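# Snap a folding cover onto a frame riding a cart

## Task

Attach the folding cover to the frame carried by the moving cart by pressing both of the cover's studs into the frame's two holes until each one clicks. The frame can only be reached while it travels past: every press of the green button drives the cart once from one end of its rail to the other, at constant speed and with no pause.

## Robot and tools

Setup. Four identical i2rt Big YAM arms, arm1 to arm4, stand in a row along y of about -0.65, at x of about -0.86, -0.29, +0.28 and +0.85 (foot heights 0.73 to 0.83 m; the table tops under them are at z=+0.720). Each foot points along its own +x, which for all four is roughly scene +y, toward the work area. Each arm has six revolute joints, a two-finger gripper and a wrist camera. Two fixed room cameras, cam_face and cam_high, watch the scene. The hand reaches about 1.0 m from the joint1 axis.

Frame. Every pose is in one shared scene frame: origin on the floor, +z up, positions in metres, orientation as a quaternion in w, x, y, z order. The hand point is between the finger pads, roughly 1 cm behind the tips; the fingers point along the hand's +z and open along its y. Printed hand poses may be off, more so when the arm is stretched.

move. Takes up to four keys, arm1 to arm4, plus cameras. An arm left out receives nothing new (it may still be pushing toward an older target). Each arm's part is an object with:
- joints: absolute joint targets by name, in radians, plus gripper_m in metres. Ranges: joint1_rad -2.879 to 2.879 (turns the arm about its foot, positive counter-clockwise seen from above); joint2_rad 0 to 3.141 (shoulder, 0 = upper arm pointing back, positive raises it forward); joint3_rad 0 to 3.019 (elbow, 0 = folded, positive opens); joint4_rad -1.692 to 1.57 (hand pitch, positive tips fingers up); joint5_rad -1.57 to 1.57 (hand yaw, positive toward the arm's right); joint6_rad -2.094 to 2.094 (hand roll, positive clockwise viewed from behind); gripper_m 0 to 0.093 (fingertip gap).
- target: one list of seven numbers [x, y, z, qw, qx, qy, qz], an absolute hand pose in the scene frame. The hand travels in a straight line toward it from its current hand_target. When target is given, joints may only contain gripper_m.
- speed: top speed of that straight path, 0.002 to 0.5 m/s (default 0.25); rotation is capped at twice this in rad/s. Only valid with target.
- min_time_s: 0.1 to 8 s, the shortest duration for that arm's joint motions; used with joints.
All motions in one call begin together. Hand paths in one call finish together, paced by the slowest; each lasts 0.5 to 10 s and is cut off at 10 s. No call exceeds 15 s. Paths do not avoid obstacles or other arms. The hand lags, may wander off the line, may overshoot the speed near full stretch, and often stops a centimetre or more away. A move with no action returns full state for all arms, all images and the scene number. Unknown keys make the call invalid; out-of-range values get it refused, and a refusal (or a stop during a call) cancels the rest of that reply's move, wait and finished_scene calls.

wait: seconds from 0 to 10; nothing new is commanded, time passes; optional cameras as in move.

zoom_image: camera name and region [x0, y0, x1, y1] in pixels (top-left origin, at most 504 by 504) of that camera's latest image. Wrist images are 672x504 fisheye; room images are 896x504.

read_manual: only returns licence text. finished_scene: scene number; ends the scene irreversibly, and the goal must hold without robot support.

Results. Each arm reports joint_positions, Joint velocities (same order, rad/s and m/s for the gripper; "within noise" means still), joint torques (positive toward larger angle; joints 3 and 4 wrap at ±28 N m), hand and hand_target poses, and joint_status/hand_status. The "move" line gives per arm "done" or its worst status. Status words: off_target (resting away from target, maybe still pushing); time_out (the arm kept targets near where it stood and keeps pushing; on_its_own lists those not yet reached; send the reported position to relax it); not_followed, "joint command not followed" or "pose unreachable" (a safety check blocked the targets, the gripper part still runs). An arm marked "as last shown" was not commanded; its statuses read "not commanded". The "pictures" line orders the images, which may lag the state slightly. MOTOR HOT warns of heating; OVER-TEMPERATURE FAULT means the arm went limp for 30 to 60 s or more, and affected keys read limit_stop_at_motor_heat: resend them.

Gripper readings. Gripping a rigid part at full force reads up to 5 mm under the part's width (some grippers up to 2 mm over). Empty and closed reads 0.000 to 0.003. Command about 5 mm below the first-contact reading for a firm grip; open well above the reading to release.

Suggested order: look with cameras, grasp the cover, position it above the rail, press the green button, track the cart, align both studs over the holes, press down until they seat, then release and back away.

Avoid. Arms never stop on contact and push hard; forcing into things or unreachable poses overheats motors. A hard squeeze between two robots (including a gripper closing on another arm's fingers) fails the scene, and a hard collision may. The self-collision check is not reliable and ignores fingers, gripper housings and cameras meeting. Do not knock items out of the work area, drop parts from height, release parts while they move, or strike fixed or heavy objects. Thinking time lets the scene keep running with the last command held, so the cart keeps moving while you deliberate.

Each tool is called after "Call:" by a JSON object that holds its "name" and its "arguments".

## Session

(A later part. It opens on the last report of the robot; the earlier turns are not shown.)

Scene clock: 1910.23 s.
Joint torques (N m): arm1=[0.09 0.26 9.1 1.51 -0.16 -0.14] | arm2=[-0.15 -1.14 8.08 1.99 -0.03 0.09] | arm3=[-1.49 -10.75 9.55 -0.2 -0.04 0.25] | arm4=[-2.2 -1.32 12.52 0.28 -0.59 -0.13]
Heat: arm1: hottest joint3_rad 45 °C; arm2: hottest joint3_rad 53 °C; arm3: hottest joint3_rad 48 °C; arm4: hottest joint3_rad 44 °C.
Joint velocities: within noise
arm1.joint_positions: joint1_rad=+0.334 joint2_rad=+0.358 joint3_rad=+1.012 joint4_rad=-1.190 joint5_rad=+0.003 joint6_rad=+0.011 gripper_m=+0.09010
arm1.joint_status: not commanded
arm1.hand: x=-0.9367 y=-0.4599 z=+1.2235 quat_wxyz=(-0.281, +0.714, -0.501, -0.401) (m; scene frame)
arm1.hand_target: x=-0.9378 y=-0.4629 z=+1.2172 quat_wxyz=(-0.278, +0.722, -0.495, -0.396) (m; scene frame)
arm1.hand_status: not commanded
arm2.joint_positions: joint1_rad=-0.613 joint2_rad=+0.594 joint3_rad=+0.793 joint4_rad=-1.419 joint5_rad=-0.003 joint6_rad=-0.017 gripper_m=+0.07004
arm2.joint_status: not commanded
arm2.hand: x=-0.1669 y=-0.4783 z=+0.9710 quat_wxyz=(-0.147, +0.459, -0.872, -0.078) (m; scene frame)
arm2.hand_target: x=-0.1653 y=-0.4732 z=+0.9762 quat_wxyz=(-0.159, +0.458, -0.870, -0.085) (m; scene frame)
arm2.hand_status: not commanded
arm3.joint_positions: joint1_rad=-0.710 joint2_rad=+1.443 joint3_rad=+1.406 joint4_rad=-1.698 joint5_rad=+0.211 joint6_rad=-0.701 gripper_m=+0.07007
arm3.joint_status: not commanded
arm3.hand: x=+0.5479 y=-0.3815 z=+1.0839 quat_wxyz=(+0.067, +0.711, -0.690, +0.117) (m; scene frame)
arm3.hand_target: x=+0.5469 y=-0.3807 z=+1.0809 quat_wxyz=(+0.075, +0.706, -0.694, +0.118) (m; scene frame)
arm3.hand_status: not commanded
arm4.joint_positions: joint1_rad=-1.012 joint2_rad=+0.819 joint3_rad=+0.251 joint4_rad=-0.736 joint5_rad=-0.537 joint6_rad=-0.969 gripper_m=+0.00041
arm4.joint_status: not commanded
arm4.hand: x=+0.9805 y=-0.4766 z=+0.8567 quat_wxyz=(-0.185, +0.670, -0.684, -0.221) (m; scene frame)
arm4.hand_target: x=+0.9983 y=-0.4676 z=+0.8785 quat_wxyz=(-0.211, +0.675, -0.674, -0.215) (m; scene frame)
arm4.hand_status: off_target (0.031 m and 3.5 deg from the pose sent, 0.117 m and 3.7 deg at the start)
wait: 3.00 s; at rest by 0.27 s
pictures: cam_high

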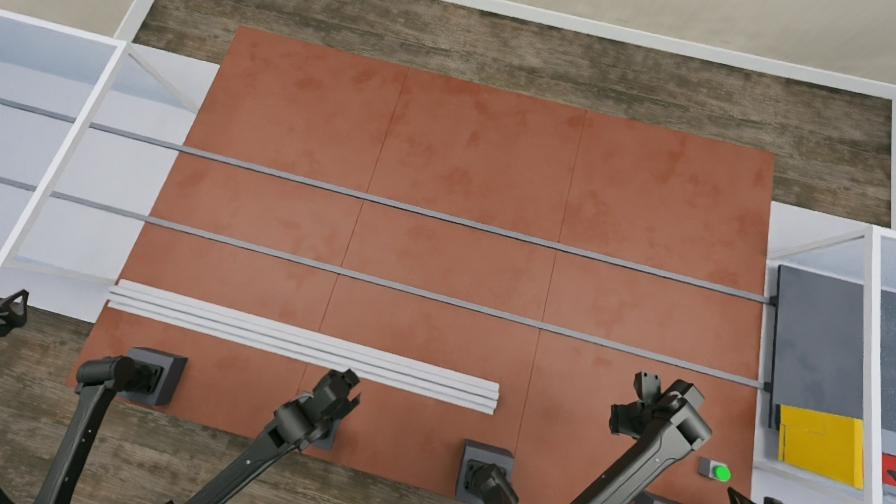

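Call:
{"name": "move", "arguments": {"arm4": {"target":[1.08,-0.38,1.08,0.1,0.70,-0.70,0.1],"speed":0.3,"joints":{"gripper_m":0.07}}}}

Call:
{"name": "wait", "arguments": {"seconds": 10}}

Call:
{"name": "wait", "arguments": {"seconds": 10}}

Call:
{"name": "wait", "arguments": {"seconds": 10}}

Call:
{"name": "wait", "arguments": {"seconds": 10, "cameras": ["arm4_cam_wrist","cam_high"]}}

Scene clock: 1919.47 s.
Joint torques (N m): arm1=[-0.56 0.67 9.13 1.66 -0.17 -0.14] | arm2=[-0.15 -1.08 8.09 1.99 -0.03 0.09] | arm3=[-1.44 -10.75 9.52 -0.21 -0.04 0.26] | arm4=[-1.03 -7.18 13.55 -0.47 0.18 0.17]
Heat: arm1: hottest joint3_rad 45 °C; arm2: hottest joint3_rad 53 °C; arm3: hottest joint3_rad 48 °C; arm4: hottest joint3_rad 44 °C.
move: arm4 off_target
Joint velocities: within noise
arm1, arm2, arm3: as last shown
arm4.joint_positions: joint1_rad=-0.581 joint2_rad=+1.346 joint3_rad=+1.255 joint4_rad=-1.664 joint5_rad=+0.153 joint6_rad=-0.644 gripper_m=+0.06991
arm4.joint_status: all done
arm4.hand: x=+1.0751 y=-0.3890 z=+1.0628 quat_wxyz=(+0.080, +0.710, -0.693, +0.094) (m; scene frame)
arm4.hand_target: x=+1.0814 y=-0.3779 z=+1.0791 quat_wxyz=(+0.062, +0.707, -0.698, +0.094) (m; scene frame)
arm4.hand_status: off_target (0.020 m and 2.8 deg from the pose sent, 0.263 m and 49.8 deg at the start; a joint's target at an end of its range on 24 of 70 steps)
pictures: none

Scene clock: 1929.47 s.
Joint torques (N m): arm1=[0.62 0.32 9.11 1.51 -0.17 -0.13] | arm2=[-0.15 -1.08 8.08 2 -0.03 0.09] | arm3=[-1.61 -10.75 9.55 -0.21 -0.05 0.26] | arm4=[-0.97 -7.3 13.5 -0.49 0.18 0.17]
Heat: arm1: hottest joint3_rad 45 °C; arm2: hottest joint3_rad 53 °C; arm3: hottest joint3_rad 48 °C; arm4: hottest joint3_rad 45 °C.
Joint velocities: within noise
arm1.joint_positions: joint1_rad=+0.334 joint2_rad=+0.358 joint3_rad=+1.012 joint4_rad=-1.190 joint5_rad=+0.003 joint6_rad=+0.011 gripper_m=+0.09010
arm1.joint_status: not commanded
arm1.hand: x=-0.9367 y=-0.4599 z=+1.2235 quat_wxyz=(-0.281, +0.714, -0.501, -0.401) (m; scene frame)
arm1.hand_target: x=-0.9378 y=-0.4629 z=+1.2172 quat_wxyz=(-0.278, +0.722, -0.495, -0.396) (m; scene frame)
arm1.hand_status: not commanded
arm2.joint_positions: joint1_rad=-0.613 joint2_rad=+0.594 joint3_rad=+0.793 joint4_rad=-1.419 joint5_rad=-0.003 joint6_rad=-0.017 gripper_m=+0.07004
arm2.joint_status: not commanded
arm2.hand: x=-0.1669 y=-0.4783 z=+0.9710 quat_wxyz=(-0.147, +0.459, -0.872, -0.078) (m; scene frame)
arm2.hand_target: x=-0.1653 y=-0.4732 z=+0.9762 quat_wxyz=(-0.159, +0.458, -0.870, -0.085) (m; scene frame)
arm2.hand_status: not commanded
arm3.joint_positions: joint1_rad=-0.710 joint2_rad=+1.443 joint3_rad=+1.406 joint4_rad=-1.698 joint5_rad=+0.211 joint6_rad=-0.701 gripper_m=+0.07007
arm3.joint_status: not commanded
arm3.hand: x=+0.5479 y=-0.3815 z=+1.0839 quat_wxyz=(+0.067, +0.711, -0.690, +0.117) (m; scene frame)
arm3.hand_target: x=+0.5469 y=-0.3807 z=+1.0809 quat_wxyz=(+0.075, +0.706, -0.694, +0.118) (m; scene frame)
arm3.hand_status: not commanded
arm4.joint_positions: joint1_rad=-0.581 joint2_rad=+1.346 joint3_rad=+1.255 joint4_rad=-1.664 joint5_rad=+0.153 joint6_rad=-0.642 gripper_m=+0.06991
arm4.joint_status: all done
arm4.hand: x=+1.0751 y=-0.3890 z=+1.0628 quat_wxyz=(+0.080, +0.709, -0.694, +0.094) (m; scene frame)
arm4.hand_target: x=+1.0814 y=-0.3779 z=+1.0791 quat_wxyz=(+0.062, +0.707, -0.698, +0.094) (m; scene frame)
arm4.hand_status: off_target (0.020 m and 2.7 deg from the pose sent, 0.263 m and 49.8 deg at the start; a joint's target at an end of its range on 24 of 70 steps)
wait: 10.00 s; at rest by 0.27 s
pictures: none

Scene clock: 1939.47 s.
Joint torques (N m): arm1=[-0.5 0.5 9.35 1.57 -0.15 -0.13] | arm2=[-0.15 -1.08 8.08 2 -0.03 0.09] | arm3=[-1.44 -10.7 9.58 -0.2 -0.06 0.25] | arm4=[-1.08 -7.36 13.46 -0.5 0.17 0.17]
Heat: arm1: hottest joint3_rad 45 °C; arm2: hottest joint3_rad 53 °C; arm3: hottest joint3_rad 48 °C; arm4: hottest joint3_rad 45 °C.
Joint velocities: within noise
arm1.joint_positions: joint1_rad=+0.334 joint2_rad=+0.358 joint3_rad=+1.012 joint4_rad=-1.190 joint5_rad=+0.003 joint6_rad=+0.011 gripper_m=+0.09010
arm1.joint_status: not commanded
arm1.hand: x=-0.9367 y=-0.4599 z=+1.2235 quat_wxyz=(-0.281, +0.714, -0.501, -0.401) (m; scene frame)
arm1.hand_target: x=-0.9378 y=-0.4629 z=+1.2172 quat_wxyz=(-0.278, +0.722, -0.495, -0.396) (m; scene frame)
arm1.hand_status: not commanded
arm2.joint_positions: joint1_rad=-0.613 joint2_rad=+0.594 joint3_rad=+0.793 joint4_rad=-1.419 joint5_rad=-0.003 joint6_rad=-0.017 gripper_m=+0.07004
arm2.joint_status: not commanded
arm2.hand: x=-0.1669 y=-0.4783 z=+0.9710 quat_wxyz=(-0.147, +0.459, -0.872, -0.078) (m; scene frame)
arm2.hand_target: x=-0.1653 y=-0.4732 z=+0.9762 quat_wxyz=(-0.159, +0.458, -0.870, -0.085) (m; scene frame)
arm2.hand_status: not commanded
arm3.joint_positions: joint1_rad=-0.710 joint2_rad=+1.443 joint3_rad=+1.406 joint4_rad=-1.698 joint5_rad=+0.211 joint6_rad=-0.701 gripper_m=+0.07007
arm3.joint_status: not commanded
arm3.hand: x=+0.5479 y=-0.3815 z=+1.0839 quat_wxyz=(+0.067, +0.711, -0.690, +0.117) (m; scene frame)
arm3.hand_target: x=+0.5469 y=-0.3807 z=+1.0809 quat_wxyz=(+0.075, +0.706, -0.694, +0.118) (m; scene frame)
arm3.hand_status: not commanded
arm4.joint_positions: joint1_rad=-0.581 joint2_rad=+1.346 joint3_rad=+1.255 joint4_rad=-1.664 joint5_rad=+0.153 joint6_rad=-0.642 gripper_m=+0.06991
arm4.joint_status: all done
arm4.hand: x=+1.0751 y=-0.3890 z=+1.0628 quat_wxyz=(+0.080, +0.709, -0.694, +0.094) (m; scene frame)
arm4.hand_target: x=+1.0814 y=-0.3779 z=+1.0791 quat_wxyz=(+0.062, +0.707, -0.698, +0.094) (m; scene frame)
arm4.hand_status: off_target (0.020 m and 2.7 deg from the pose sent, 0.263 m and 49.8 deg at the start; a joint's target at an end of its range on 24 of 70 steps)
wait: 10.00 s; at rest by 0.27 s
pictures: none

Scene clock: 1949.47 s.
Joint torques (N m): arm1=[-0.56 0.5 9.13 1.52 -0.19 -0.17] | arm2=[-0.15 -1.14 8.08 2 -0.03 0.09] | arm3=[-1.32 -10.75 9.52 -0.18 -0.05 0.25] | arm4=[-1.03 -7.18 13.49 -0.51 0.19 0.18]
Heat: arm1: hottest joint3_rad 45 °C; arm2: hottest joint3_rad 53 °C; arm3: hottest joint3_rad 48 °C; arm4: hottest joint3_rad 46 °C.
Joint velocities: within noise
arm1.joint_positions: joint1_rad=+0.334 joint2_rad=+0.358 joint3_rad=+1.012 joint4_rad=-1.190 joint5_rad=+0.003 joint6_rad=+0.011 gripper_m=+0.09010
arm1.joint_status: not commanded
arm1.hand: x=-0.9367 y=-0.4599 z=+1.2235 quat_wxyz=(-0.281, +0.714, -0.501, -0.401) (m; scene frame)
arm1.hand_target: x=-0.9378 y=-0.4629 z=+1.2172 quat_wxyz=(-0.278, +0.722, -0.495, -0.396) (m; scene frame)
arm1.hand_status: not commanded
arm2.joint_positions: joint1_rad=-0.613 joint2_rad=+0.594 joint3_rad=+0.793 joint4_rad=-1.419 joint5_rad=-0.003 joint6_rad=-0.017 gripper_m=+0.07004
arm2.joint_status: not commanded
arm2.hand: x=-0.1669 y=-0.4783 z=+0.9710 quat_wxyz=(-0.147, +0.459, -0.872, -0.078) (m; scene frame)
arm2.hand_target: x=-0.1653 y=-0.4732 z=+0.9762 quat_wxyz=(-0.159, +0.458, -0.870, -0.085) (m; scene frame)
arm2.hand_status: not commanded
arm3.joint_positions: joint1_rad=-0.710 joint2_rad=+1.443 joint3_rad=+1.406 joint4_rad=-1.698 joint5_rad=+0.211 joint6_rad=-0.701 gripper_m=+0.07007
arm3.joint_status: not commanded
arm3.hand: x=+0.5479 y=-0.3815 z=+1.0839 quat_wxyz=(+0.067, +0.711, -0.690, +0.117) (m; scene frame)
arm3.hand_target: x=+0.5469 y=-0.3807 z=+1.0809 quat_wxyz=(+0.075, +0.706, -0.694, +0.118) (m; scene frame)
arm3.hand_status: not commanded
arm4.joint_positions: joint1_rad=-0.581 joint2_rad=+1.346 joint3_rad=+1.255 joint4_rad=-1.664 joint5_rad=+0.153 joint6_rad=-0.642 gripper_m=+0.06991
arm4.joint_status: all done
arm4.hand: x=+1.0751 y=-0.3890 z=+1.0628 quat_wxyz=(+0.080, +0.709, -0.694, +0.094) (m; scene frame)
arm4.hand_target: x=+1.0814 y=-0.3779 z=+1.0791 quat_wxyz=(+0.062, +0.707, -0.698, +0.094) (m; scene frame)
arm4.hand_status: off_target (0.020 m and 2.7 deg from the pose sent, 0.263 m and 49.8 deg at the start; a joint's target at an end of its range on 24 of 70 steps)
wait: 10.00 s; at rest by 0.27 s
pictures: none

Scene clock: 1959.47 s.
Joint torques (N m): arm1=[0.26 0.85 9.16 1.43 -0.18 -0.14] | arm2=[-0.15 -1.08 8.08 2 -0.03 0.09] | arm3=[-1.44 -10.81 9.52 -0.23 -0.06 0.26] | arm4=[-1.03 -7.36 13.45 -0.51 0.19 0.17]
Heat: arm1: hottest joint3_rad 45 °C; arm2: hottest joint3_rad 53 °C; arm3: hottest joint3_rad 48 °C; arm4: hottest joint3_rad 46 °C.
Joint velocities: within noise
arm1.joint_positions: joint1_rad=+0.334 joint2_rad=+0.358 joint3_rad=+1.012 joint4_rad=-1.190 joint5_rad=+0.003 joint6_rad=+0.011 gripper_m=+0.09010
arm1.joint_status: not commanded
arm1.hand: x=-0.9367 y=-0.4599 z=+1.2235 quat_wxyz=(-0.281, +0.714, -0.501, -0.401) (m; scene frame)
arm1.hand_target: x=-0.9378 y=-0.4629 z=+1.2172 quat_wxyz=(-0.278, +0.722, -0.495, -0.396) (m; scene frame)
arm1.hand_status: not commanded
arm2.joint_positions: joint1_rad=-0.613 joint2_rad=+0.594 joint3_rad=+0.793 joint4_rad=-1.419 joint5_rad=-0.003 joint6_rad=-0.017 gripper_m=+0.07004
arm2.joint_status: not commanded
arm2.hand: x=-0.1669 y=-0.4783 z=+0.9710 quat_wxyz=(-0.147, +0.459, -0.872, -0.078) (m; scene frame)
arm2.hand_target: x=-0.1653 y=-0.4732 z=+0.9762 quat_wxyz=(-0.159, +0.458, -0.870, -0.085) (m; scene frame)
arm2.hand_status: not commanded
arm3.joint_positions: joint1_rad=-0.710 joint2_rad=+1.443 joint3_rad=+1.406 joint4_rad=-1.698 joint5_rad=+0.211 joint6_rad=-0.701 gripper_m=+0.07007
arm3.joint_status: not commanded
arm3.hand: x=+0.5479 y=-0.3815 z=+1.0839 quat_wxyz=(+0.067, +0.711, -0.690, +0.117) (m; scene frame)
arm3.hand_target: x=+0.5469 y=-0.3807 z=+1.0809 quat_wxyz=(+0.075, +0.706, -0.694, +0.118) (m; scene frame)
arm3.hand_status: not commanded
arm4.joint_positions: joint1_rad=-0.581 joint2_rad=+1.346 joint3_rad=+1.255 joint4_rad=-1.664 joint5_rad=+0.153 joint6_rad=-0.642 gripper_m=+0.06991
arm4.joint_status: all done
arm4.hand: x=+1.0751 y=-0.3890 z=+1.0628 quat_wxyz=(+0.080, +0.709, -0.694, +0.094) (m; scene frame)
arm4.hand_target: x=+1.0814 y=-0.3779 z=+1.0791 quat_wxyz=(+0.062, +0.707, -0.698, +0.094) (m; scene frame)
arm4.hand_status: off_target (0.020 m and 2.7 deg from the pose sent, 0.263 m and 49.8 deg at the start; a joint's target at an end of its range on 24 of 70 steps)
wait: 10.00 s; at rest by 0.27 s
pictures: arm4_cam_wrist, cam_high

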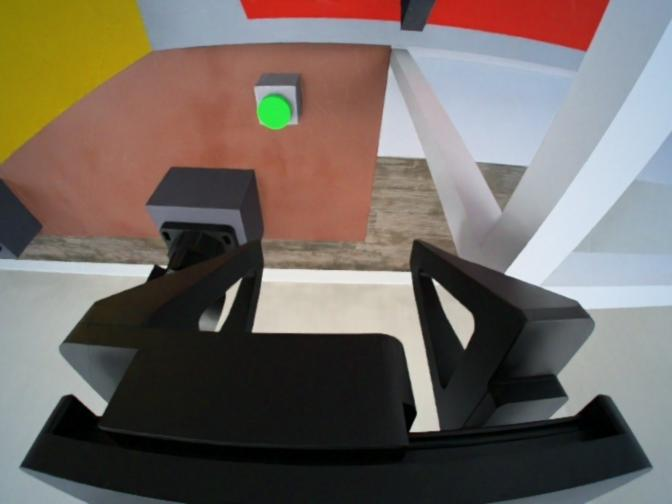

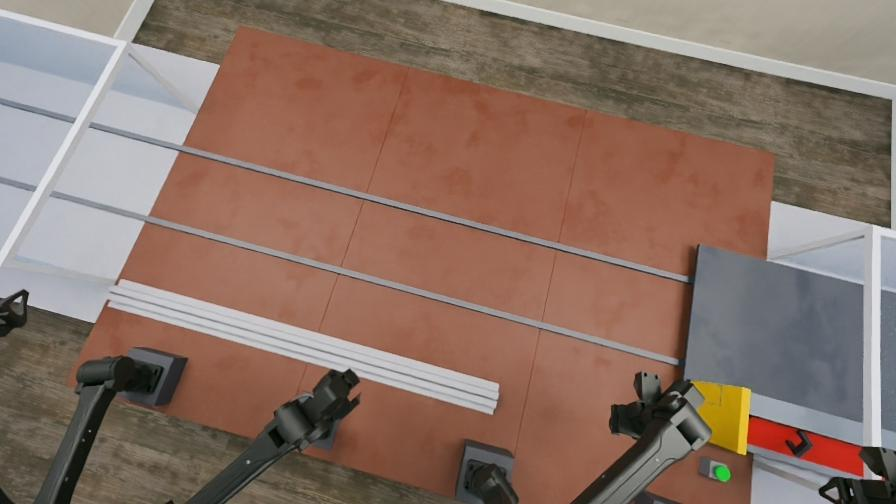

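Call:
{"name": "move", "arguments": {"arm4": {"target":[1.075,-0.38,1.05,-0.092,0.701,-0.701,-0.092],"speed":0.2}}}

Call:
{"name": "wait", "arguments": {"seconds": 5, "cameras": ["arm4_cam_wrist","arm3_cam_wrist"]}}

Call:
{"name": "zoom_image", "arguments": {"camera": "arm4_cam_wrist", "region": [180, 0, 500, 240]}}

Scene clock: 1966.30 s.
Joint torques (N m): arm1=[-0.32 -0.38 9.13 1.4 -0.2 -0.11] | arm2=[-0.15 -1.14 8.09 2 -0.03 0.09] | arm3=[-1.49 -10.64 9.58 -0.21 -0.06 0.25] | arm4=[-2.2 -7.12 8.96 1.17 -0.35 -0.17]
Heat: arm1: hottest joint3_rad 45 °C; arm2: hottest joint3_rad 53 °C; arm3: hottest joint3_rad 48 °C; arm4: hottest joint3_rad 46 °C.
move: arm4 off_target
Joint velocities: within noise
arm1, arm2, arm3: as last shown
arm4.joint_positions: joint1_rad=-0.732 joint2_rad=+1.142 joint3_rad=+1.033 joint4_rad=-1.314 joint5_rad=-0.184 joint6_rad=-0.752 gripper_m=+0.06991
arm4.joint_status: not commanded
arm4.hand: x=+1.0719 y=-0.3822 z=+1.0434 quat_wxyz=(-0.071, +0.697, -0.708, -0.088) (m; scene frame)
arm4.hand_target: x=+1.0747 y=-0.3820 z=+1.0497 quat_wxyz=(-0.089, +0.699, -0.703, -0.089) (m; scene frame)
arm4.hand_status: off_target (0.008 m and 2.6 deg from the pose sent, 0.016 m and 29.1 deg at the start)
pictures: none

Scene clock: 1971.30 s.
Joint torques (N m): arm1=[-0.91 0.21 9.06 1.65 -0.19 -0.18] | arm2=[-0.15 -1.14 8.08 2 -0.03 0.09] | arm3=[-1.44 -10.58 9.52 -0.18 -0.06 0.25] | arm4=[-2.08 -7.06 8.98 1.07 -0.34 -0.13]
Heat: arm1: hottest joint3_rad 45 °C; arm2: hottest joint3_rad 53 °C; arm3: hottest joint3_rad 48 °C; arm4: hottest joint3_rad 47 °C.
Joint velocities: within noise
arm1.joint_positions: joint1_rad=+0.334 joint2_rad=+0.358 joint3_rad=+1.012 joint4_rad=-1.190 joint5_rad=+0.003 joint6_rad=+0.011 gripper_m=+0.09010
arm1.joint_status: not commanded
arm1.hand: x=-0.9367 y=-0.4599 z=+1.2235 quat_wxyz=(-0.281, +0.714, -0.501, -0.401) (m; scene frame)
arm1.hand_target: x=-0.9378 y=-0.4629 z=+1.2172 quat_wxyz=(-0.278, +0.722, -0.495, -0.396) (m; scene frame)
arm1.hand_status: not commanded
arm2.joint_positions: joint1_rad=-0.613 joint2_rad=+0.594 joint3_rad=+0.793 joint4_rad=-1.419 joint5_rad=-0.003 joint6_rad=-0.017 gripper_m=+0.07004
arm2.joint_status: not commanded
arm2.hand: x=-0.1669 y=-0.4783 z=+0.9710 quat_wxyz=(-0.147, +0.459, -0.872, -0.078) (m; scene frame)
arm2.hand_target: x=-0.1653 y=-0.4732 z=+0.9762 quat_wxyz=(-0.159, +0.458, -0.870, -0.085) (m; scene frame)
arm2.hand_status: not commanded
arm3.joint_positions: joint1_rad=-0.710 joint2_rad=+1.443 joint3_rad=+1.406 joint4_rad=-1.698 joint5_rad=+0.211 joint6_rad=-0.701 gripper_m=+0.07007
arm3.joint_status: not commanded
arm3.hand: x=+0.5479 y=-0.3815 z=+1.0839 quat_wxyz=(+0.067, +0.711, -0.690, +0.117) (m; scene frame)
arm3.hand_target: x=+0.5469 y=-0.3807 z=+1.0809 quat_wxyz=(+0.075, +0.706, -0.694, +0.118) (m; scene frame)
arm3.hand_status: not commanded
arm4.joint_positions: joint1_rad=-0.732 joint2_rad=+1.142 joint3_rad=+1.033 joint4_rad=-1.314 joint5_rad=-0.184 joint6_rad=-0.752 gripper_m=+0.06991
arm4.joint_status: not commanded
arm4.hand: x=+1.0719 y=-0.3822 z=+1.0434 quat_wxyz=(-0.071, +0.697, -0.708, -0.088) (m; scene frame)
arm4.hand_target: x=+1.0747 y=-0.3820 z=+1.0498 quat_wxyz=(-0.089, +0.699, -0.704, -0.089) (m; scene frame)
arm4.hand_status: off_target (0.008 m and 2.6 deg from the pose sent, 0.016 m and 29.1 deg at the start)
wait: 5.00 s; at rest by 0.27 s
pictures: arm3_cam_wrist, arm4_cam_wrist

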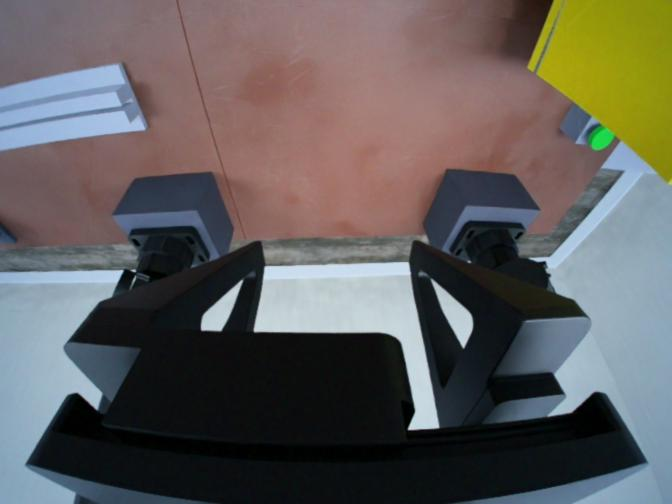

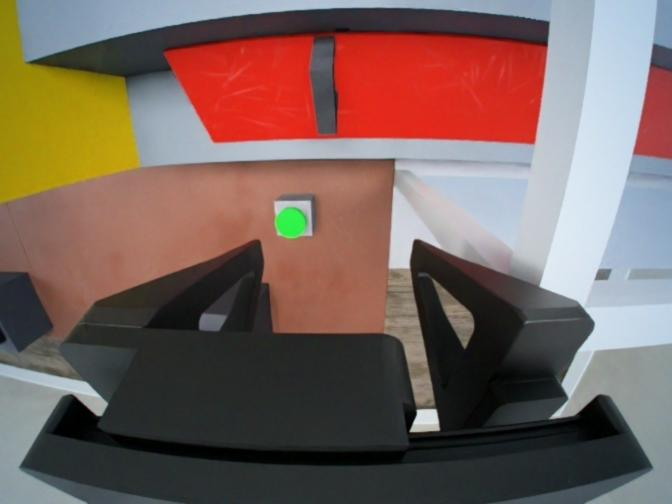

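Scaled by 1.575 from the camera's 672x504 image, which has a finer 960x720 frame.

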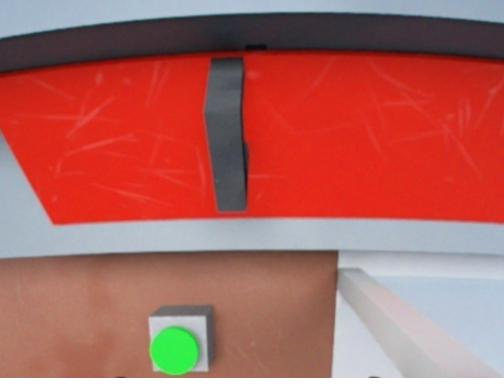

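Call:
{"name": "move", "arguments": {"arm4": {"target":[1.06,-0.318,1.03,0.0739,0.7032,-0.7032,0.0739],"speed":0.2}}}

Call:
{"name": "wait", "arguments": {"seconds": 10}}

Call:
{"name": "wait", "arguments": {"seconds": 10}}

Call:
{"name": "wait", "arguments": {"seconds": 10}}

Call:
{"name": "wait", "arguments": {"seconds": 8, "cameras": ["cam_high","arm3_cam_wrist"]}}

Scene clock: 1993.67 s.
Joint torques (N m): arm1=[-0.03 0.56 9.17 1.44 -0.15 -0.12] | arm2=[-0.15 -1.08 8.08 2 -0.03 0.09] | arm3=[-1.55 -10.64 9.51 -0.2 -0.04 0.26] | arm4=[-1.26 -8.7 13.09 -0.65 0.15 0.18]
Heat: arm1: hottest joint3_rad 45 °C; arm2: hottest joint3_rad 52 °C; arm3: hottest joint3_rad 48 °C; arm4: hottest joint3_rad 47 °C.
move: arm4 off_target
Joint velocities: within noise
arm1, arm2, arm3: as last shown
arm4.joint_positions: joint1_rad=-0.469 joint2_rad=+1.469 joint3_rad=+1.255 joint4_rad=-1.560 joint5_rad=+0.086 joint6_rad=-0.532 gripper_m=+0.06991
arm4.joint_status: not commanded
arm4.hand: x=+1.0528 y=-0.3297 z=+1.0147 quat_wxyz=(+0.087, +0.709, -0.696, +0.072) (m; scene frame)
arm4.hand_target: x=+1.0591 y=-0.3169 z=+1.0296 quat_wxyz=(+0.071, +0.706, -0.701, +0.071) (m; scene frame)
arm4.hand_status: off_target (0.021 m and 1.8 deg from the pose sent, 0.067 m and 25.0 deg at the start)
pictures: none

Scene clock: 2003.67 s.
Joint torques (N m): arm1=[-0.03 0.38 9.03 1.44 -0.21 -0.17] | arm2=[-0.15 -1.08 8.08 2 -0.03 0.09] | arm3=[-1.61 -10.75 9.52 -0.23 -0.05 0.25] | arm4=[-1.26 -8.7 13.15 -0.58 0.14 0.17]
Heat: arm1: hottest joint3_rad 45 °C; arm2: hottest joint3_rad 52 °C; arm3: hottest joint3_rad 48 °C; arm4: hottest joint3_rad 48 °C.
Joint velocities: within noise
arm1.joint_positions: joint1_rad=+0.334 joint2_rad=+0.358 joint3_rad=+1.012 joint4_rad=-1.190 joint5_rad=+0.003 joint6_rad=+0.011 gripper_m=+0.09010
arm1.joint_status: not commanded
arm1.hand: x=-0.9367 y=-0.4599 z=+1.2235 quat_wxyz=(-0.281, +0.714, -0.501, -0.401) (m; scene frame)
arm1.hand_target: x=-0.9378 y=-0.4629 z=+1.2172 quat_wxyz=(-0.278, +0.722, -0.495, -0.396) (m; scene frame)
arm1.hand_status: not commanded
arm2.joint_positions: joint1_rad=-0.613 joint2_rad=+0.594 joint3_rad=+0.793 joint4_rad=-1.419 joint5_rad=-0.003 joint6_rad=-0.017 gripper_m=+0.07004
arm2.joint_status: not commanded
arm2.hand: x=-0.1669 y=-0.4783 z=+0.9710 quat_wxyz=(-0.147, +0.459, -0.872, -0.078) (m; scene frame)
arm2.hand_target: x=-0.1653 y=-0.4732 z=+0.9762 quat_wxyz=(-0.159, +0.458, -0.870, -0.085) (m; scene frame)
arm2.hand_status: not commanded
arm3.joint_positions: joint1_rad=-0.710 joint2_rad=+1.443 joint3_rad=+1.406 joint4_rad=-1.698 joint5_rad=+0.211 joint6_rad=-0.701 gripper_m=+0.07007
arm3.joint_status: not commanded
arm3.hand: x=+0.5479 y=-0.3815 z=+1.0839 quat_wxyz=(+0.067, +0.711, -0.690, +0.117) (m; scene frame)
arm3.hand_target: x=+0.5469 y=-0.3807 z=+1.0809 quat_wxyz=(+0.075, +0.706, -0.694, +0.118) (m; scene frame)
arm3.hand_status: not commanded
arm4.joint_positions: joint1_rad=-0.469 joint2_rad=+1.469 joint3_rad=+1.255 joint4_rad=-1.560 joint5_rad=+0.086 joint6_rad=-0.532 gripper_m=+0.06991
arm4.joint_status: not commanded
arm4.hand: x=+1.0528 y=-0.3297 z=+1.0147 quat_wxyz=(+0.087, +0.709, -0.696, +0.072) (m; scene frame)
arm4.hand_target: x=+1.0591 y=-0.3169 z=+1.0296 quat_wxyz=(+0.071, +0.706, -0.701, +0.071) (m; scene frame)
arm4.hand_status: off_target (0.021 m and 1.8 deg from the pose sent, 0.067 m and 25.0 deg at the start)
wait: 10.00 s; at rest by 0.27 s
pictures: none

Scene clock: 2013.67 s.
Joint torques (N m): arm1=[0.09 0.32 9.2 1.61 -0.13 -0.17] | arm2=[-0.15 -1.14 8.09 2 -0.03 0.09] | arm3=[-1.44 -10.75 9.55 -0.24 -0.06 0.25] | arm4=[-1.38 -8.7 13.16 -0.53 0.14 0.16]
Heat: arm1: hottest joint3_rad 45 °C; arm2: hottest joint3_rad 52 °C; arm3: hottest joint3_rad 48 °C; arm4: hottest joint3_rad 49 °C.
Joint velocities: within noise
arm1.joint_positions: joint1_rad=+0.334 joint2_rad=+0.358 joint3_rad=+1.012 joint4_rad=-1.190 joint5_rad=+0.003 joint6_rad=+0.011 gripper_m=+0.09010
arm1.joint_status: not commanded
arm1.hand: x=-0.9367 y=-0.4599 z=+1.2235 quat_wxyz=(-0.281, +0.714, -0.501, -0.401) (m; scene frame)
arm1.hand_target: x=-0.9378 y=-0.4629 z=+1.2172 quat_wxyz=(-0.278, +0.722, -0.495, -0.396) (m; scene frame)
arm1.hand_status: not commanded
arm2.joint_positions: joint1_rad=-0.613 joint2_rad=+0.594 joint3_rad=+0.793 joint4_rad=-1.419 joint5_rad=-0.003 joint6_rad=-0.017 gripper_m=+0.07004
arm2.joint_status: not commanded
arm2.hand: x=-0.1669 y=-0.4783 z=+0.9710 quat_wxyz=(-0.147, +0.459, -0.872, -0.078) (m; scene frame)
arm2.hand_target: x=-0.1653 y=-0.4732 z=+0.9762 quat_wxyz=(-0.159, +0.458, -0.870, -0.085) (m; scene frame)
arm2.hand_status: not commanded
arm3.joint_positions: joint1_rad=-0.710 joint2_rad=+1.443 joint3_rad=+1.406 joint4_rad=-1.698 joint5_rad=+0.211 joint6_rad=-0.701 gripper_m=+0.07007
arm3.joint_status: not commanded
arm3.hand: x=+0.5479 y=-0.3815 z=+1.0839 quat_wxyz=(+0.067, +0.711, -0.690, +0.117) (m; scene frame)
arm3.hand_target: x=+0.5469 y=-0.3807 z=+1.0809 quat_wxyz=(+0.075, +0.706, -0.694, +0.118) (m; scene frame)
arm3.hand_status: not commanded
arm4.joint_positions: joint1_rad=-0.469 joint2_rad=+1.469 joint3_rad=+1.255 joint4_rad=-1.560 joint5_rad=+0.086 joint6_rad=-0.532 gripper_m=+0.06991
arm4.joint_status: not commanded
arm4.hand: x=+1.0528 y=-0.3297 z=+1.0147 quat_wxyz=(+0.087, +0.709, -0.696, +0.072) (m; scene frame)
arm4.hand_target: x=+1.0591 y=-0.3169 z=+1.0296 quat_wxyz=(+0.071, +0.706, -0.701, +0.071) (m; scene frame)
arm4.hand_status: off_target (0.021 m and 1.8 deg from the pose sent, 0.067 m and 25.0 deg at the start)
wait: 10.00 s; at rest by 0.27 s
pictures: none

Scene clock: 2023.67 s.
Joint torques (N m): arm1=[-0.03 0.21 9.33 1.46 -0.26 -0.19] | arm2=[-0.15 -1.08 8.08 2 -0.03 0.09] | arm3=[-1.32 -10.75 9.54 -0.2 -0.04 0.25] | arm4=[-1.2 -8.7 13.14 -0.53 0.13 0.17]
Heat: arm1: hottest joint3_rad 45 °C; arm2: hottest joint3_rad 52 °C; arm3: hottest joint3_rad 48 °C; arm4: hottest joint3_rad 49 °C.
Joint velocities: within noise
arm1.joint_positions: joint1_rad=+0.334 joint2_rad=+0.358 joint3_rad=+1.012 joint4_rad=-1.190 joint5_rad=+0.003 joint6_rad=+0.011 gripper_m=+0.09010
arm1.joint_status: not commanded
arm1.hand: x=-0.9367 y=-0.4599 z=+1.2235 quat_wxyz=(-0.281, +0.714, -0.501, -0.401) (m; scene frame)
arm1.hand_target: x=-0.9378 y=-0.4629 z=+1.2172 quat_wxyz=(-0.278, +0.722, -0.495, -0.396) (m; scene frame)
arm1.hand_status: not commanded
arm2.joint_positions: joint1_rad=-0.613 joint2_rad=+0.594 joint3_rad=+0.793 joint4_rad=-1.419 joint5_rad=-0.003 joint6_rad=-0.017 gripper_m=+0.07004
arm2.joint_status: not commanded
arm2.hand: x=-0.1669 y=-0.4783 z=+0.9710 quat_wxyz=(-0.147, +0.459, -0.872, -0.078) (m; scene frame)
arm2.hand_target: x=-0.1653 y=-0.4732 z=+0.9762 quat_wxyz=(-0.159, +0.458, -0.870, -0.085) (m; scene frame)
arm2.hand_status: not commanded
arm3.joint_positions: joint1_rad=-0.710 joint2_rad=+1.443 joint3_rad=+1.406 joint4_rad=-1.698 joint5_rad=+0.211 joint6_rad=-0.701 gripper_m=+0.07007
arm3.joint_status: not commanded
arm3.hand: x=+0.5479 y=-0.3815 z=+1.0839 quat_wxyz=(+0.067, +0.711, -0.690, +0.117) (m; scene frame)
arm3.hand_target: x=+0.5469 y=-0.3807 z=+1.0809 quat_wxyz=(+0.075, +0.706, -0.694, +0.118) (m; scene frame)
arm3.hand_status: not commanded
arm4.joint_positions: joint1_rad=-0.469 joint2_rad=+1.469 joint3_rad=+1.255 joint4_rad=-1.560 joint5_rad=+0.086 joint6_rad=-0.532 gripper_m=+0.06991
arm4.joint_status: not commanded
arm4.hand: x=+1.0528 y=-0.3297 z=+1.0147 quat_wxyz=(+0.087, +0.709, -0.696, +0.072) (m; scene frame)
arm4.hand_target: x=+1.0591 y=-0.3169 z=+1.0296 quat_wxyz=(+0.071, +0.706, -0.701, +0.071) (m; scene frame)
arm4.hand_status: off_target (0.021 m and 1.8 deg from the pose sent, 0.067 m and 25.0 deg at the start)
wait: 10.00 s; at rest by 0.27 s
pictures: none

Scene clock: 2031.67 s.
Joint torques (N m): arm1=[-0.03 0.62 9.07 1.52 -0.21 -0.11] | arm2=[-0.15 -1.14 8.08 2 -0.03 0.09] | arm3=[-1.26 -10.7 9.58 -0.24 -0.05 0.25] | arm4=[-1.2 -8.64 13.12 -0.54 0.14 0.17]
Heat: arm1: hottest joint3_rad 45 °C; arm2: hottest joint3_rad 52 °C; arm3: hottest joint3_rad 48 °C; arm4: hottest joint3_rad 50 °C.
Joint velocities: within noise
arm1.joint_positions: joint1_rad=+0.334 joint2_rad=+0.358 joint3_rad=+1.012 joint4_rad=-1.190 joint5_rad=+0.003 joint6_rad=+0.011 gripper_m=+0.09010
arm1.joint_status: not commanded
arm1.hand: x=-0.9367 y=-0.4599 z=+1.2235 quat_wxyz=(-0.281, +0.714, -0.501, -0.401) (m; scene frame)
arm1.hand_target: x=-0.9378 y=-0.4629 z=+1.2172 quat_wxyz=(-0.278, +0.722, -0.495, -0.396) (m; scene frame)
arm1.hand_status: not commanded
arm2.joint_positions: joint1_rad=-0.613 joint2_rad=+0.594 joint3_rad=+0.793 joint4_rad=-1.419 joint5_rad=-0.003 joint6_rad=-0.017 gripper_m=+0.07004
arm2.joint_status: not commanded
arm2.hand: x=-0.1669 y=-0.4783 z=+0.9710 quat_wxyz=(-0.147, +0.459, -0.872, -0.078) (m; scene frame)
arm2.hand_target: x=-0.1653 y=-0.4732 z=+0.9762 quat_wxyz=(-0.159, +0.458, -0.870, -0.085) (m; scene frame)
arm2.hand_status: not commanded
arm3.joint_positions: joint1_rad=-0.710 joint2_rad=+1.443 joint3_rad=+1.406 joint4_rad=-1.698 joint5_rad=+0.211 joint6_rad=-0.701 gripper_m=+0.07007
arm3.joint_status: not commanded
arm3.hand: x=+0.5479 y=-0.3815 z=+1.0839 quat_wxyz=(+0.067, +0.711, -0.690, +0.117) (m; scene frame)
arm3.hand_target: x=+0.5469 y=-0.3807 z=+1.0809 quat_wxyz=(+0.075, +0.706, -0.694, +0.118) (m; scene frame)
arm3.hand_status: not commanded
arm4.joint_positions: joint1_rad=-0.469 joint2_rad=+1.469 joint3_rad=+1.255 joint4_rad=-1.560 joint5_rad=+0.086 joint6_rad=-0.532 gripper_m=+0.06991
arm4.joint_status: not commanded
arm4.hand: x=+1.0528 y=-0.3297 z=+1.0147 quat_wxyz=(+0.087, +0.709, -0.696, +0.072) (m; scene frame)
arm4.hand_target: x=+1.0591 y=-0.3169 z=+1.0296 quat_wxyz=(+0.071, +0.706, -0.701, +0.071) (m; scene frame)
arm4.hand_status: off_target (0.021 m and 1.8 deg from the pose sent, 0.067 m and 25.0 deg at the start)
wait: 8.00 s; at rest by 0.27 s
pictures: arm3_cam_wrist, cam_high

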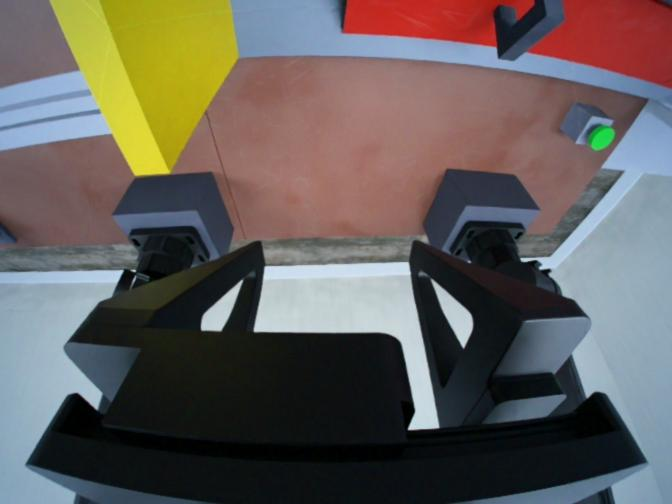

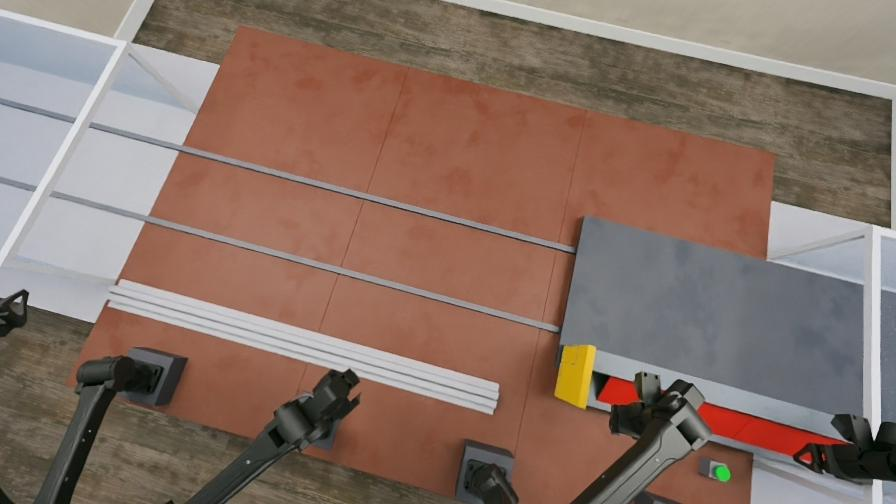

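Call:
{"name": "move", "arguments": {"arm3": {"target":[0.54,-0.318,1.03,0.0739,0.7032,-0.7032,0.0739],"speed":0.2}}}

Call:
{"name": "wait", "arguments": {"seconds": 9, "cameras": ["arm3_cam_wrist","arm4_cam_wrist"]}}

Scene clock: 2037.63 s.
Joint torques (N m): arm1=[-0.73 -0.09 9.28 1.59 -0.18 -0.11] | arm2=[-0.15 -1.14 8.08 2 -0.03 0.09] | arm3=[-1.55 -12.92 10.33 0.36 -0.26 0.21] | arm4=[-1.2 -8.76 13.14 -0.55 0.14 0.17]
Heat: arm1: hottest joint3_rad 45 °C; arm2: hottest joint3_rad 52 °C; arm3: hottest joint3_rad 48 °C; arm4: hottest joint3_rad 50 °C.
move: arm3 done
Joint velocities: within noise
arm1, arm2, arm4: as last shown
arm3.joint_positions: joint1_rad=-0.644 joint2_rad=+1.570 joint3_rad=+1.406 joint4_rad=-1.596 joint5_rad=+0.112 joint6_rad=-0.628 gripper_m=+0.07007
arm3.joint_status: not commanded
arm3.hand: x=+0.5379 y=-0.3244 z=+1.0282 quat_wxyz=(+0.080, +0.708, -0.697, +0.076) (m; scene frame)
arm3.hand_target: x=+0.5405 y=-0.3178 z=+1.0294 quat_wxyz=(+0.072, +0.703, -0.704, +0.073) (m; scene frame)
arm3.hand_status: done (0.007 m and 1.2 deg from the pose sent, 0.084 m and 5.3 deg at the start)
pictures: none

Scene clock: 2046.63 s.
Joint torques (N m): arm1=[-0.5 0.38 9.13 1.48 -0.12 -0.18] | arm2=[-0.15 -1.08 8.08 2 -0.03 0.09] | arm3=[-1.44 -12.92 10.29 0.46 -0.24 0.24] | arm4=[-1.26 -8.7 13.11 -0.53 0.14 0.17]
Heat: arm1: hottest joint3_rad 45 °C; arm2: hottest joint3_rad 52 °C; arm3: hottest joint3_rad 48 °C; arm4: hottest joint3_rad 50 °C.
Joint velocities: within noise
arm1.joint_positions: joint1_rad=+0.334 joint2_rad=+0.358 joint3_rad=+1.012 joint4_rad=-1.190 joint5_rad=+0.003 joint6_rad=+0.011 gripper_m=+0.09010
arm1.joint_status: not commanded
arm1.hand: x=-0.9367 y=-0.4599 z=+1.2235 quat_wxyz=(-0.281, +0.714, -0.501, -0.401) (m; scene frame)
arm1.hand_target: x=-0.9378 y=-0.4629 z=+1.2172 quat_wxyz=(-0.278, +0.722, -0.495, -0.396) (m; scene frame)
arm1.hand_status: not commanded
arm2.joint_positions: joint1_rad=-0.613 joint2_rad=+0.594 joint3_rad=+0.793 joint4_rad=-1.419 joint5_rad=-0.003 joint6_rad=-0.017 gripper_m=+0.07004
arm2.joint_status: not commanded
arm2.hand: x=-0.1669 y=-0.4783 z=+0.9710 quat_wxyz=(-0.147, +0.459, -0.872, -0.078) (m; scene frame)
arm2.hand_target: x=-0.1653 y=-0.4732 z=+0.9762 quat_wxyz=(-0.159, +0.458, -0.870, -0.085) (m; scene frame)
arm2.hand_status: not commanded
arm3.joint_positions: joint1_rad=-0.644 joint2_rad=+1.570 joint3_rad=+1.406 joint4_rad=-1.596 joint5_rad=+0.112 joint6_rad=-0.626 gripper_m=+0.07007
arm3.joint_status: not commanded
arm3.hand: x=+0.5379 y=-0.3244 z=+1.0282 quat_wxyz=(+0.080, +0.708, -0.698, +0.076) (m; scene frame)
arm3.hand_target: x=+0.5405 y=-0.3178 z=+1.0294 quat_wxyz=(+0.072, +0.702, -0.704, +0.073) (m; scene frame)
arm3.hand_status: done (0.007 m and 1.1 deg from the pose sent, 0.084 m and 5.3 deg at the start)
arm4.joint_positions: joint1_rad=-0.469 joint2_rad=+1.469 joint3_rad=+1.255 joint4_rad=-1.560 joint5_rad=+0.086 joint6_rad=-0.532 gripper_m=+0.06991
arm4.joint_status: not commanded
arm4.hand: x=+1.0528 y=-0.3297 z=+1.0147 quat_wxyz=(+0.087, +0.709, -0.696, +0.072) (m; scene frame)
arm4.hand_target: x=+1.0591 y=-0.3169 z=+1.0296 quat_wxyz=(+0.071, +0.706, -0.701, +0.071) (m; scene frame)
arm4.hand_status: not commanded
wait: 9.00 s; at rest by 0.27 s
pictures: arm3_cam_wrist, arm4_cam_wrist

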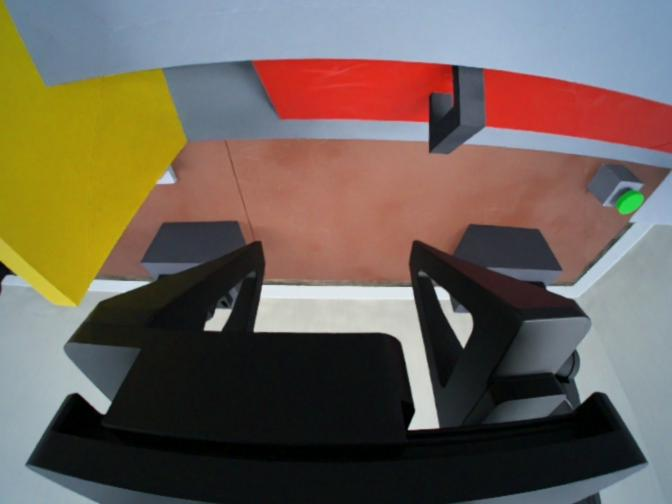

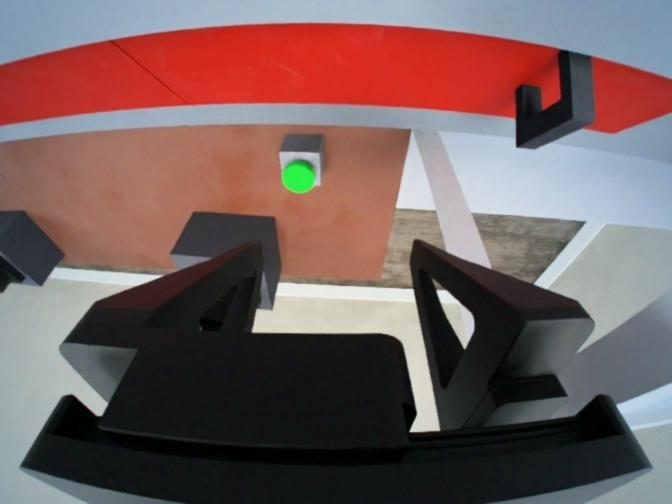

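Call:
{"name": "move", "arguments": {"arm3": {"target":[0.54,-0.318,0.99,0.0739,0.7032,-0.7032,0.0739],"speed":0.1}, "arm4": {"target":[1.09,-0.313,1.0,0.0739,0.7032,-0.7032,0.0739],"speed":0.1}}}

Call:
{"name": "wait", "arguments": {"seconds": 4, "cameras": ["arm3_cam_wrist","arm4_cam_wrist"]}}

Scene clock: 2053.70 s.
Joint torques (N m): arm1=[0.03 1.2 9.07 1.55 -0.21 -0.18] | arm2=[-0.15 -1.14 8.08 2.02 -0.03 0.09] | arm3=[-1.49 -12.16 9.03 0.47 -0.24 0.24] | arm4=[-2.08 -9.52 12.48 0.27 0.12 -0.17]
Heat: arm1: hottest joint3_rad 45 °C; arm2: hottest joint3_rad 52 °C; arm3: hottest joint3_rad 48 °C; arm4: hottest joint3_rad 51 °C.
move: arm3 done; arm4 off_target
Joint velocities: within noise
arm1, arm2: as last shown
arm3.joint_positions: joint1_rad=-0.644 joint2_rad=+1.581 joint3_rad=+1.338 joint4_rad=-1.500 joint5_rad=+0.112 joint6_rad=-0.626 gripper_m=+0.07007
arm3.joint_status: not commanded
arm3.hand: x=+0.5397 y=-0.3224 z=+0.9974 quat_wxyz=(+0.071, +0.708, -0.699, +0.074) (m; scene frame)
arm3.hand_target: x=+0.5396 y=-0.3187 z=+0.9902 quat_wxyz=(+0.074, +0.703, -0.703, +0.074) (m; scene frame)
arm3.hand_status: done (0.009 m and 0.8 deg from the pose sent, 0.039 m and 1.1 deg at the start)
arm4.joint_positions: joint1_rad=-0.520 joint2_rad=+1.538 joint3_rad=+1.255 joint4_rad=-1.515 joint5_rad=+0.101 joint6_rad=-0.542 gripper_m=+0.06991
arm4.joint_status: not commanded
arm4.hand: x=+1.0787 y=-0.3301 z=+0.9879 quat_wxyz=(+0.099, +0.695, -0.708, +0.080) (m; scene frame)
arm4.hand_target: x=+1.0912 y=-0.3150 z=+1.0000 quat_wxyz=(+0.074, +0.699, -0.707, +0.075) (m; scene frame)
arm4.hand_status: off_target (0.024 m and 3.2 deg from the pose sent, 0.043 m and 1.8 deg at the start)
pictures: none

Scene clock: 2057.70 s.
Joint torques (N m): arm1=[-0.5 0.32 9.24 1.69 -0.14 -0.13] | arm2=[-0.15 -1.14 8.08 2 -0.03 0.09] | arm3=[-1.49 -12.22 8.98 0.47 -0.25 0.25] | arm4=[-1.96 -9.58 12.49 0.29 0.12 -0.13]
Heat: arm1: hottest joint3_rad 45 °C; arm2: hottest joint3_rad 52 °C; arm3: hottest joint3_rad 48 °C; arm4: hottest joint3_rad 51 °C.
Joint velocities: within noise
arm1.joint_positions: joint1_rad=+0.334 joint2_rad=+0.358 joint3_rad=+1.012 joint4_rad=-1.190 joint5_rad=+0.003 joint6_rad=+0.011 gripper_m=+0.09010
arm1.joint_status: not commanded
arm1.hand: x=-0.9367 y=-0.4599 z=+1.2235 quat_wxyz=(-0.281, +0.714, -0.501, -0.401) (m; scene frame)
arm1.hand_target: x=-0.9378 y=-0.4629 z=+1.2172 quat_wxyz=(-0.278, +0.722, -0.495, -0.396) (m; scene frame)
arm1.hand_status: not commanded
arm2.joint_positions: joint1_rad=-0.613 joint2_rad=+0.594 joint3_rad=+0.793 joint4_rad=-1.419 joint5_rad=-0.003 joint6_rad=-0.017 gripper_m=+0.07004
arm2.joint_status: not commanded
arm2.hand: x=-0.1669 y=-0.4783 z=+0.9710 quat_wxyz=(-0.147, +0.459, -0.872, -0.078) (m; scene frame)
arm2.hand_target: x=-0.1653 y=-0.4732 z=+0.9762 quat_wxyz=(-0.159, +0.458, -0.870, -0.085) (m; scene frame)
arm2.hand_status: not commanded
arm3.joint_positions: joint1_rad=-0.644 joint2_rad=+1.581 joint3_rad=+1.338 joint4_rad=-1.500 joint5_rad=+0.112 joint6_rad=-0.626 gripper_m=+0.07007
arm3.joint_status: not commanded
arm3.hand: x=+0.5397 y=-0.3224 z=+0.9974 quat_wxyz=(+0.071, +0.708, -0.699, +0.074) (m; scene frame)
arm3.hand_target: x=+0.5395 y=-0.3187 z=+0.9902 quat_wxyz=(+0.075, +0.703, -0.703, +0.074) (m; scene frame)
arm3.hand_status: done (0.009 m and 0.8 deg from the pose sent, 0.039 m and 1.1 deg at the start)
arm4.joint_positions: joint1_rad=-0.520 joint2_rad=+1.538 joint3_rad=+1.255 joint4_rad=-1.515 joint5_rad=+0.101 joint6_rad=-0.542 gripper_m=+0.06991
arm4.joint_status: not commanded
arm4.hand: x=+1.0787 y=-0.3301 z=+0.9879 quat_wxyz=(+0.099, +0.695, -0.708, +0.080) (m; scene frame)
arm4.hand_target: x=+1.0912 y=-0.3150 z=+1.0000 quat_wxyz=(+0.074, +0.699, -0.707, +0.075) (m; scene frame)
arm4.hand_status: off_target (0.024 m and 3.2 deg from the pose sent, 0.043 m and 1.8 deg at the start)
wait: 4.00 s; at rest by 0.27 s
pictures: arm3_cam_wrist, arm4_cam_wrist

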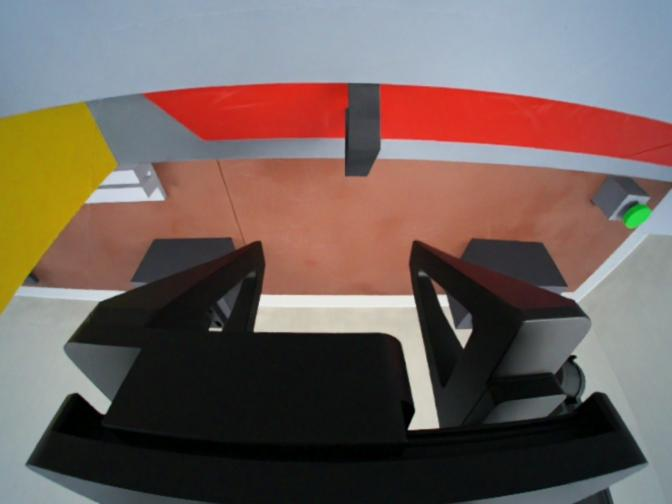

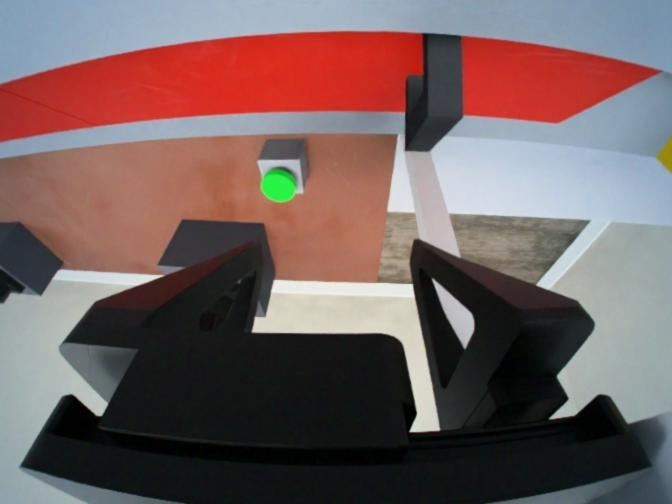

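Call:
{"name": "move", "arguments": {"arm3": {"target":[0.438,-0.312,0.955,0.0864,0.7018,-0.7018,0.0864],"speed":0.035}, "arm4": {"target":[1.032,-0.308,0.965,0.0864,0.7018,-0.7018,0.0864],"speed":0.035}, "cameras": ["arm3_cam_wrist","arm4_cam_wrist"]}}

Scene clock: 2078.67 s.
Joint torques (N m): arm1=[-0.44 0.56 9.24 1.58 -0.17 -0.13] | arm2=[-0.15 -1.14 8.08 2 -0.03 0.09] | arm3=[-1.2 -13.57 8.23 0.29 -0.23 0.26] | arm4=[-1.03 -10.05 7.82 0.29 -0.11 0.14]
Heat: arm1: hottest joint3_rad 45 °C; arm2: hottest joint3_rad 52 °C; arm3: hottest joint3_rad 48 °C; arm4: hottest joint3_rad 50 °C.
move: arm3 done; arm4 done
Joint velocities: within noise
arm1, arm2: as last shown
arm3.joint_positions: joint1_rad=-0.426 joint2_rad=+1.551 joint3_rad=+1.169 joint4_rad=-1.442 joint5_rad=+0.086 joint6_rad=-0.408 gripper_m=+0.07007
arm3.joint_status: not commanded
arm3.hand: x=+0.4398 y=-0.3153 z=+0.9511 quat_wxyz=(+0.097, +0.706, -0.696, +0.092) (m; scene frame)
arm3.hand_target: x=+0.4377 y=-0.3127 z=+0.9554 quat_wxyz=(+0.086, +0.702, -0.702, +0.087) (m; scene frame)
arm3.hand_status: done (0.005 m and 1.6 deg from the pose sent, 0.111 m and 2.4 deg at the start)
arm4.joint_positions: joint1_rad=-0.396 joint2_rad=+1.538 joint3_rad=+1.195 joint4_rad=-1.459 joint5_rad=+0.097 joint6_rad=-0.453 gripper_m=+0.06991
arm4.joint_status: not commanded
arm4.hand: x=+1.0337 y=-0.3114 z=+0.9658 quat_wxyz=(+0.093, +0.707, -0.696, +0.088) (m; scene frame)
arm4.hand_target: x=+1.0317 y=-0.3078 z=+0.9653 quat_wxyz=(+0.087, +0.705, -0.699, +0.086) (m; scene frame)
arm4.hand_status: done (0.004 m and 1.2 deg from the pose sent, 0.056 m and 1.9 deg at the start)
pictures: arm3_cam_wrist, arm4_cam_wrist

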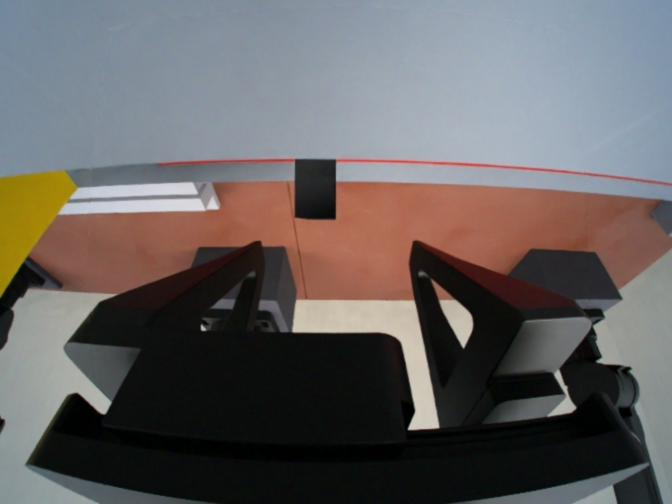

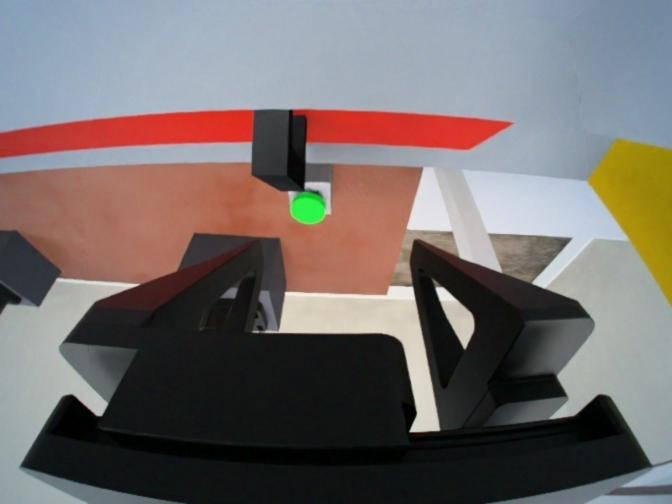

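Call:
{"name": "move", "arguments": {"arm3": {"target":[0.308,-0.315,0.945,0.0308,0.7064,-0.7064,0.0308],"speed":0.03}, "arm4": {"target":[0.880,-0.315,0.945,0.0308,0.7064,-0.7064,0.0308],"speed":0.03}, "cameras": ["arm3_cam_wrist","arm4_cam_wrist"]}}

Scene clock: 2101.10 s.
Joint torques (N m): arm1=[-0.73 0.97 9.09 1.59 -0.21 -0.12] | arm2=[-0.15 -1.08 8.08 2 -0.03 0.09] | arm3=[-0.97 -10.7 8.42 0.55 -0.27 0.25] | arm4=[-0.91 -9.05 7.75 0.51 -0.12 0.19]
Heat: arm1: hottest joint3_rad 45 °C; arm2: hottest joint3_rad 52 °C; arm3: hottest joint3_rad 47 °C; arm4: hottest joint3_rad 48 °C.
move: arm3 done; arm4 off_target
Joint velocities: within noise
arm1, arm2: as last shown
arm3.joint_positions: joint1_rad=-0.124 joint2_rad=+1.370 joint3_rad=+0.973 joint4_rad=-1.291 joint5_rad=-0.001 joint6_rad=-0.109 gripper_m=+0.07007
arm3.joint_status: not commanded
arm3.hand: x=+0.3128 y=-0.3199 z=+0.9419 quat_wxyz=(+0.042, +0.708, -0.703, +0.042) (m; scene frame)
arm3.hand_target: x=+0.3099 y=-0.3178 z=+0.9452 quat_wxyz=(+0.034, +0.705, -0.708, +0.034) (m; scene frame)
arm3.hand_status: done (0.007 m and 1.8 deg from the pose sent, 0.132 m and 10.4 deg at the start)
arm4.joint_positions: joint1_rad=-0.035 joint2_rad=+1.359 joint3_rad=+0.948 joint4_rad=-1.285 joint5_rad=+0.011 joint6_rad=-0.093 gripper_m=+0.06991
arm4.joint_status: not commanded
arm4.hand: x=+0.8845 y=-0.3208 z=+0.9392 quat_wxyz=(+0.044, +0.708, -0.703, +0.049) (m; scene frame)
arm4.hand_target: x=+0.8820 y=-0.3178 z=+0.9453 quat_wxyz=(+0.032, +0.706, -0.707, +0.038) (m; scene frame)
arm4.hand_status: off_target (0.009 m and 2.7 deg from the pose sent, 0.155 m and 9.8 deg at the start)
pictures: arm3_cam_wrist, arm4_cam_wrist

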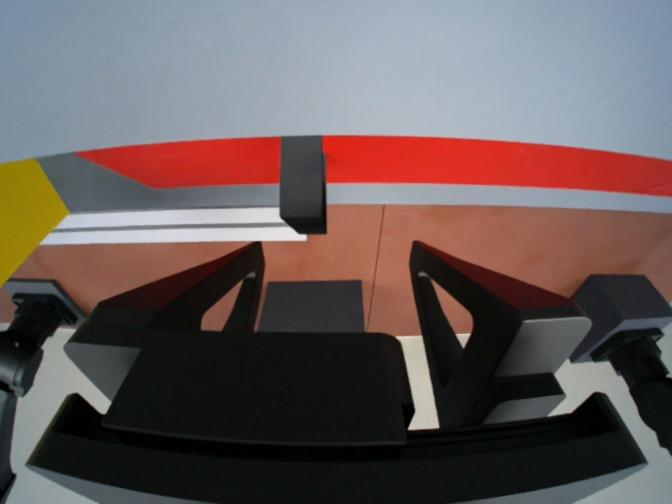

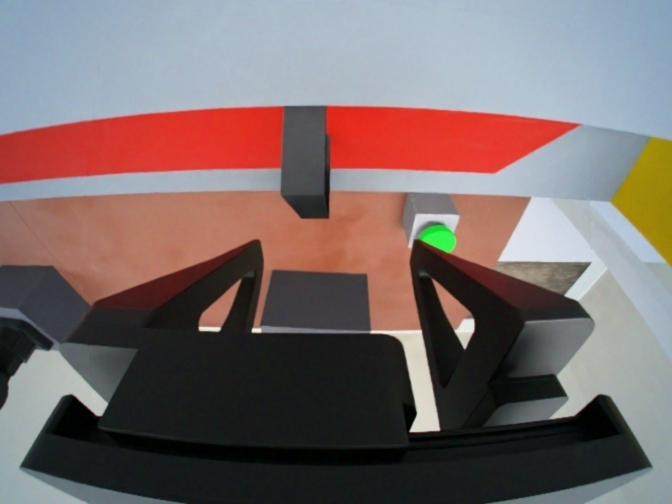

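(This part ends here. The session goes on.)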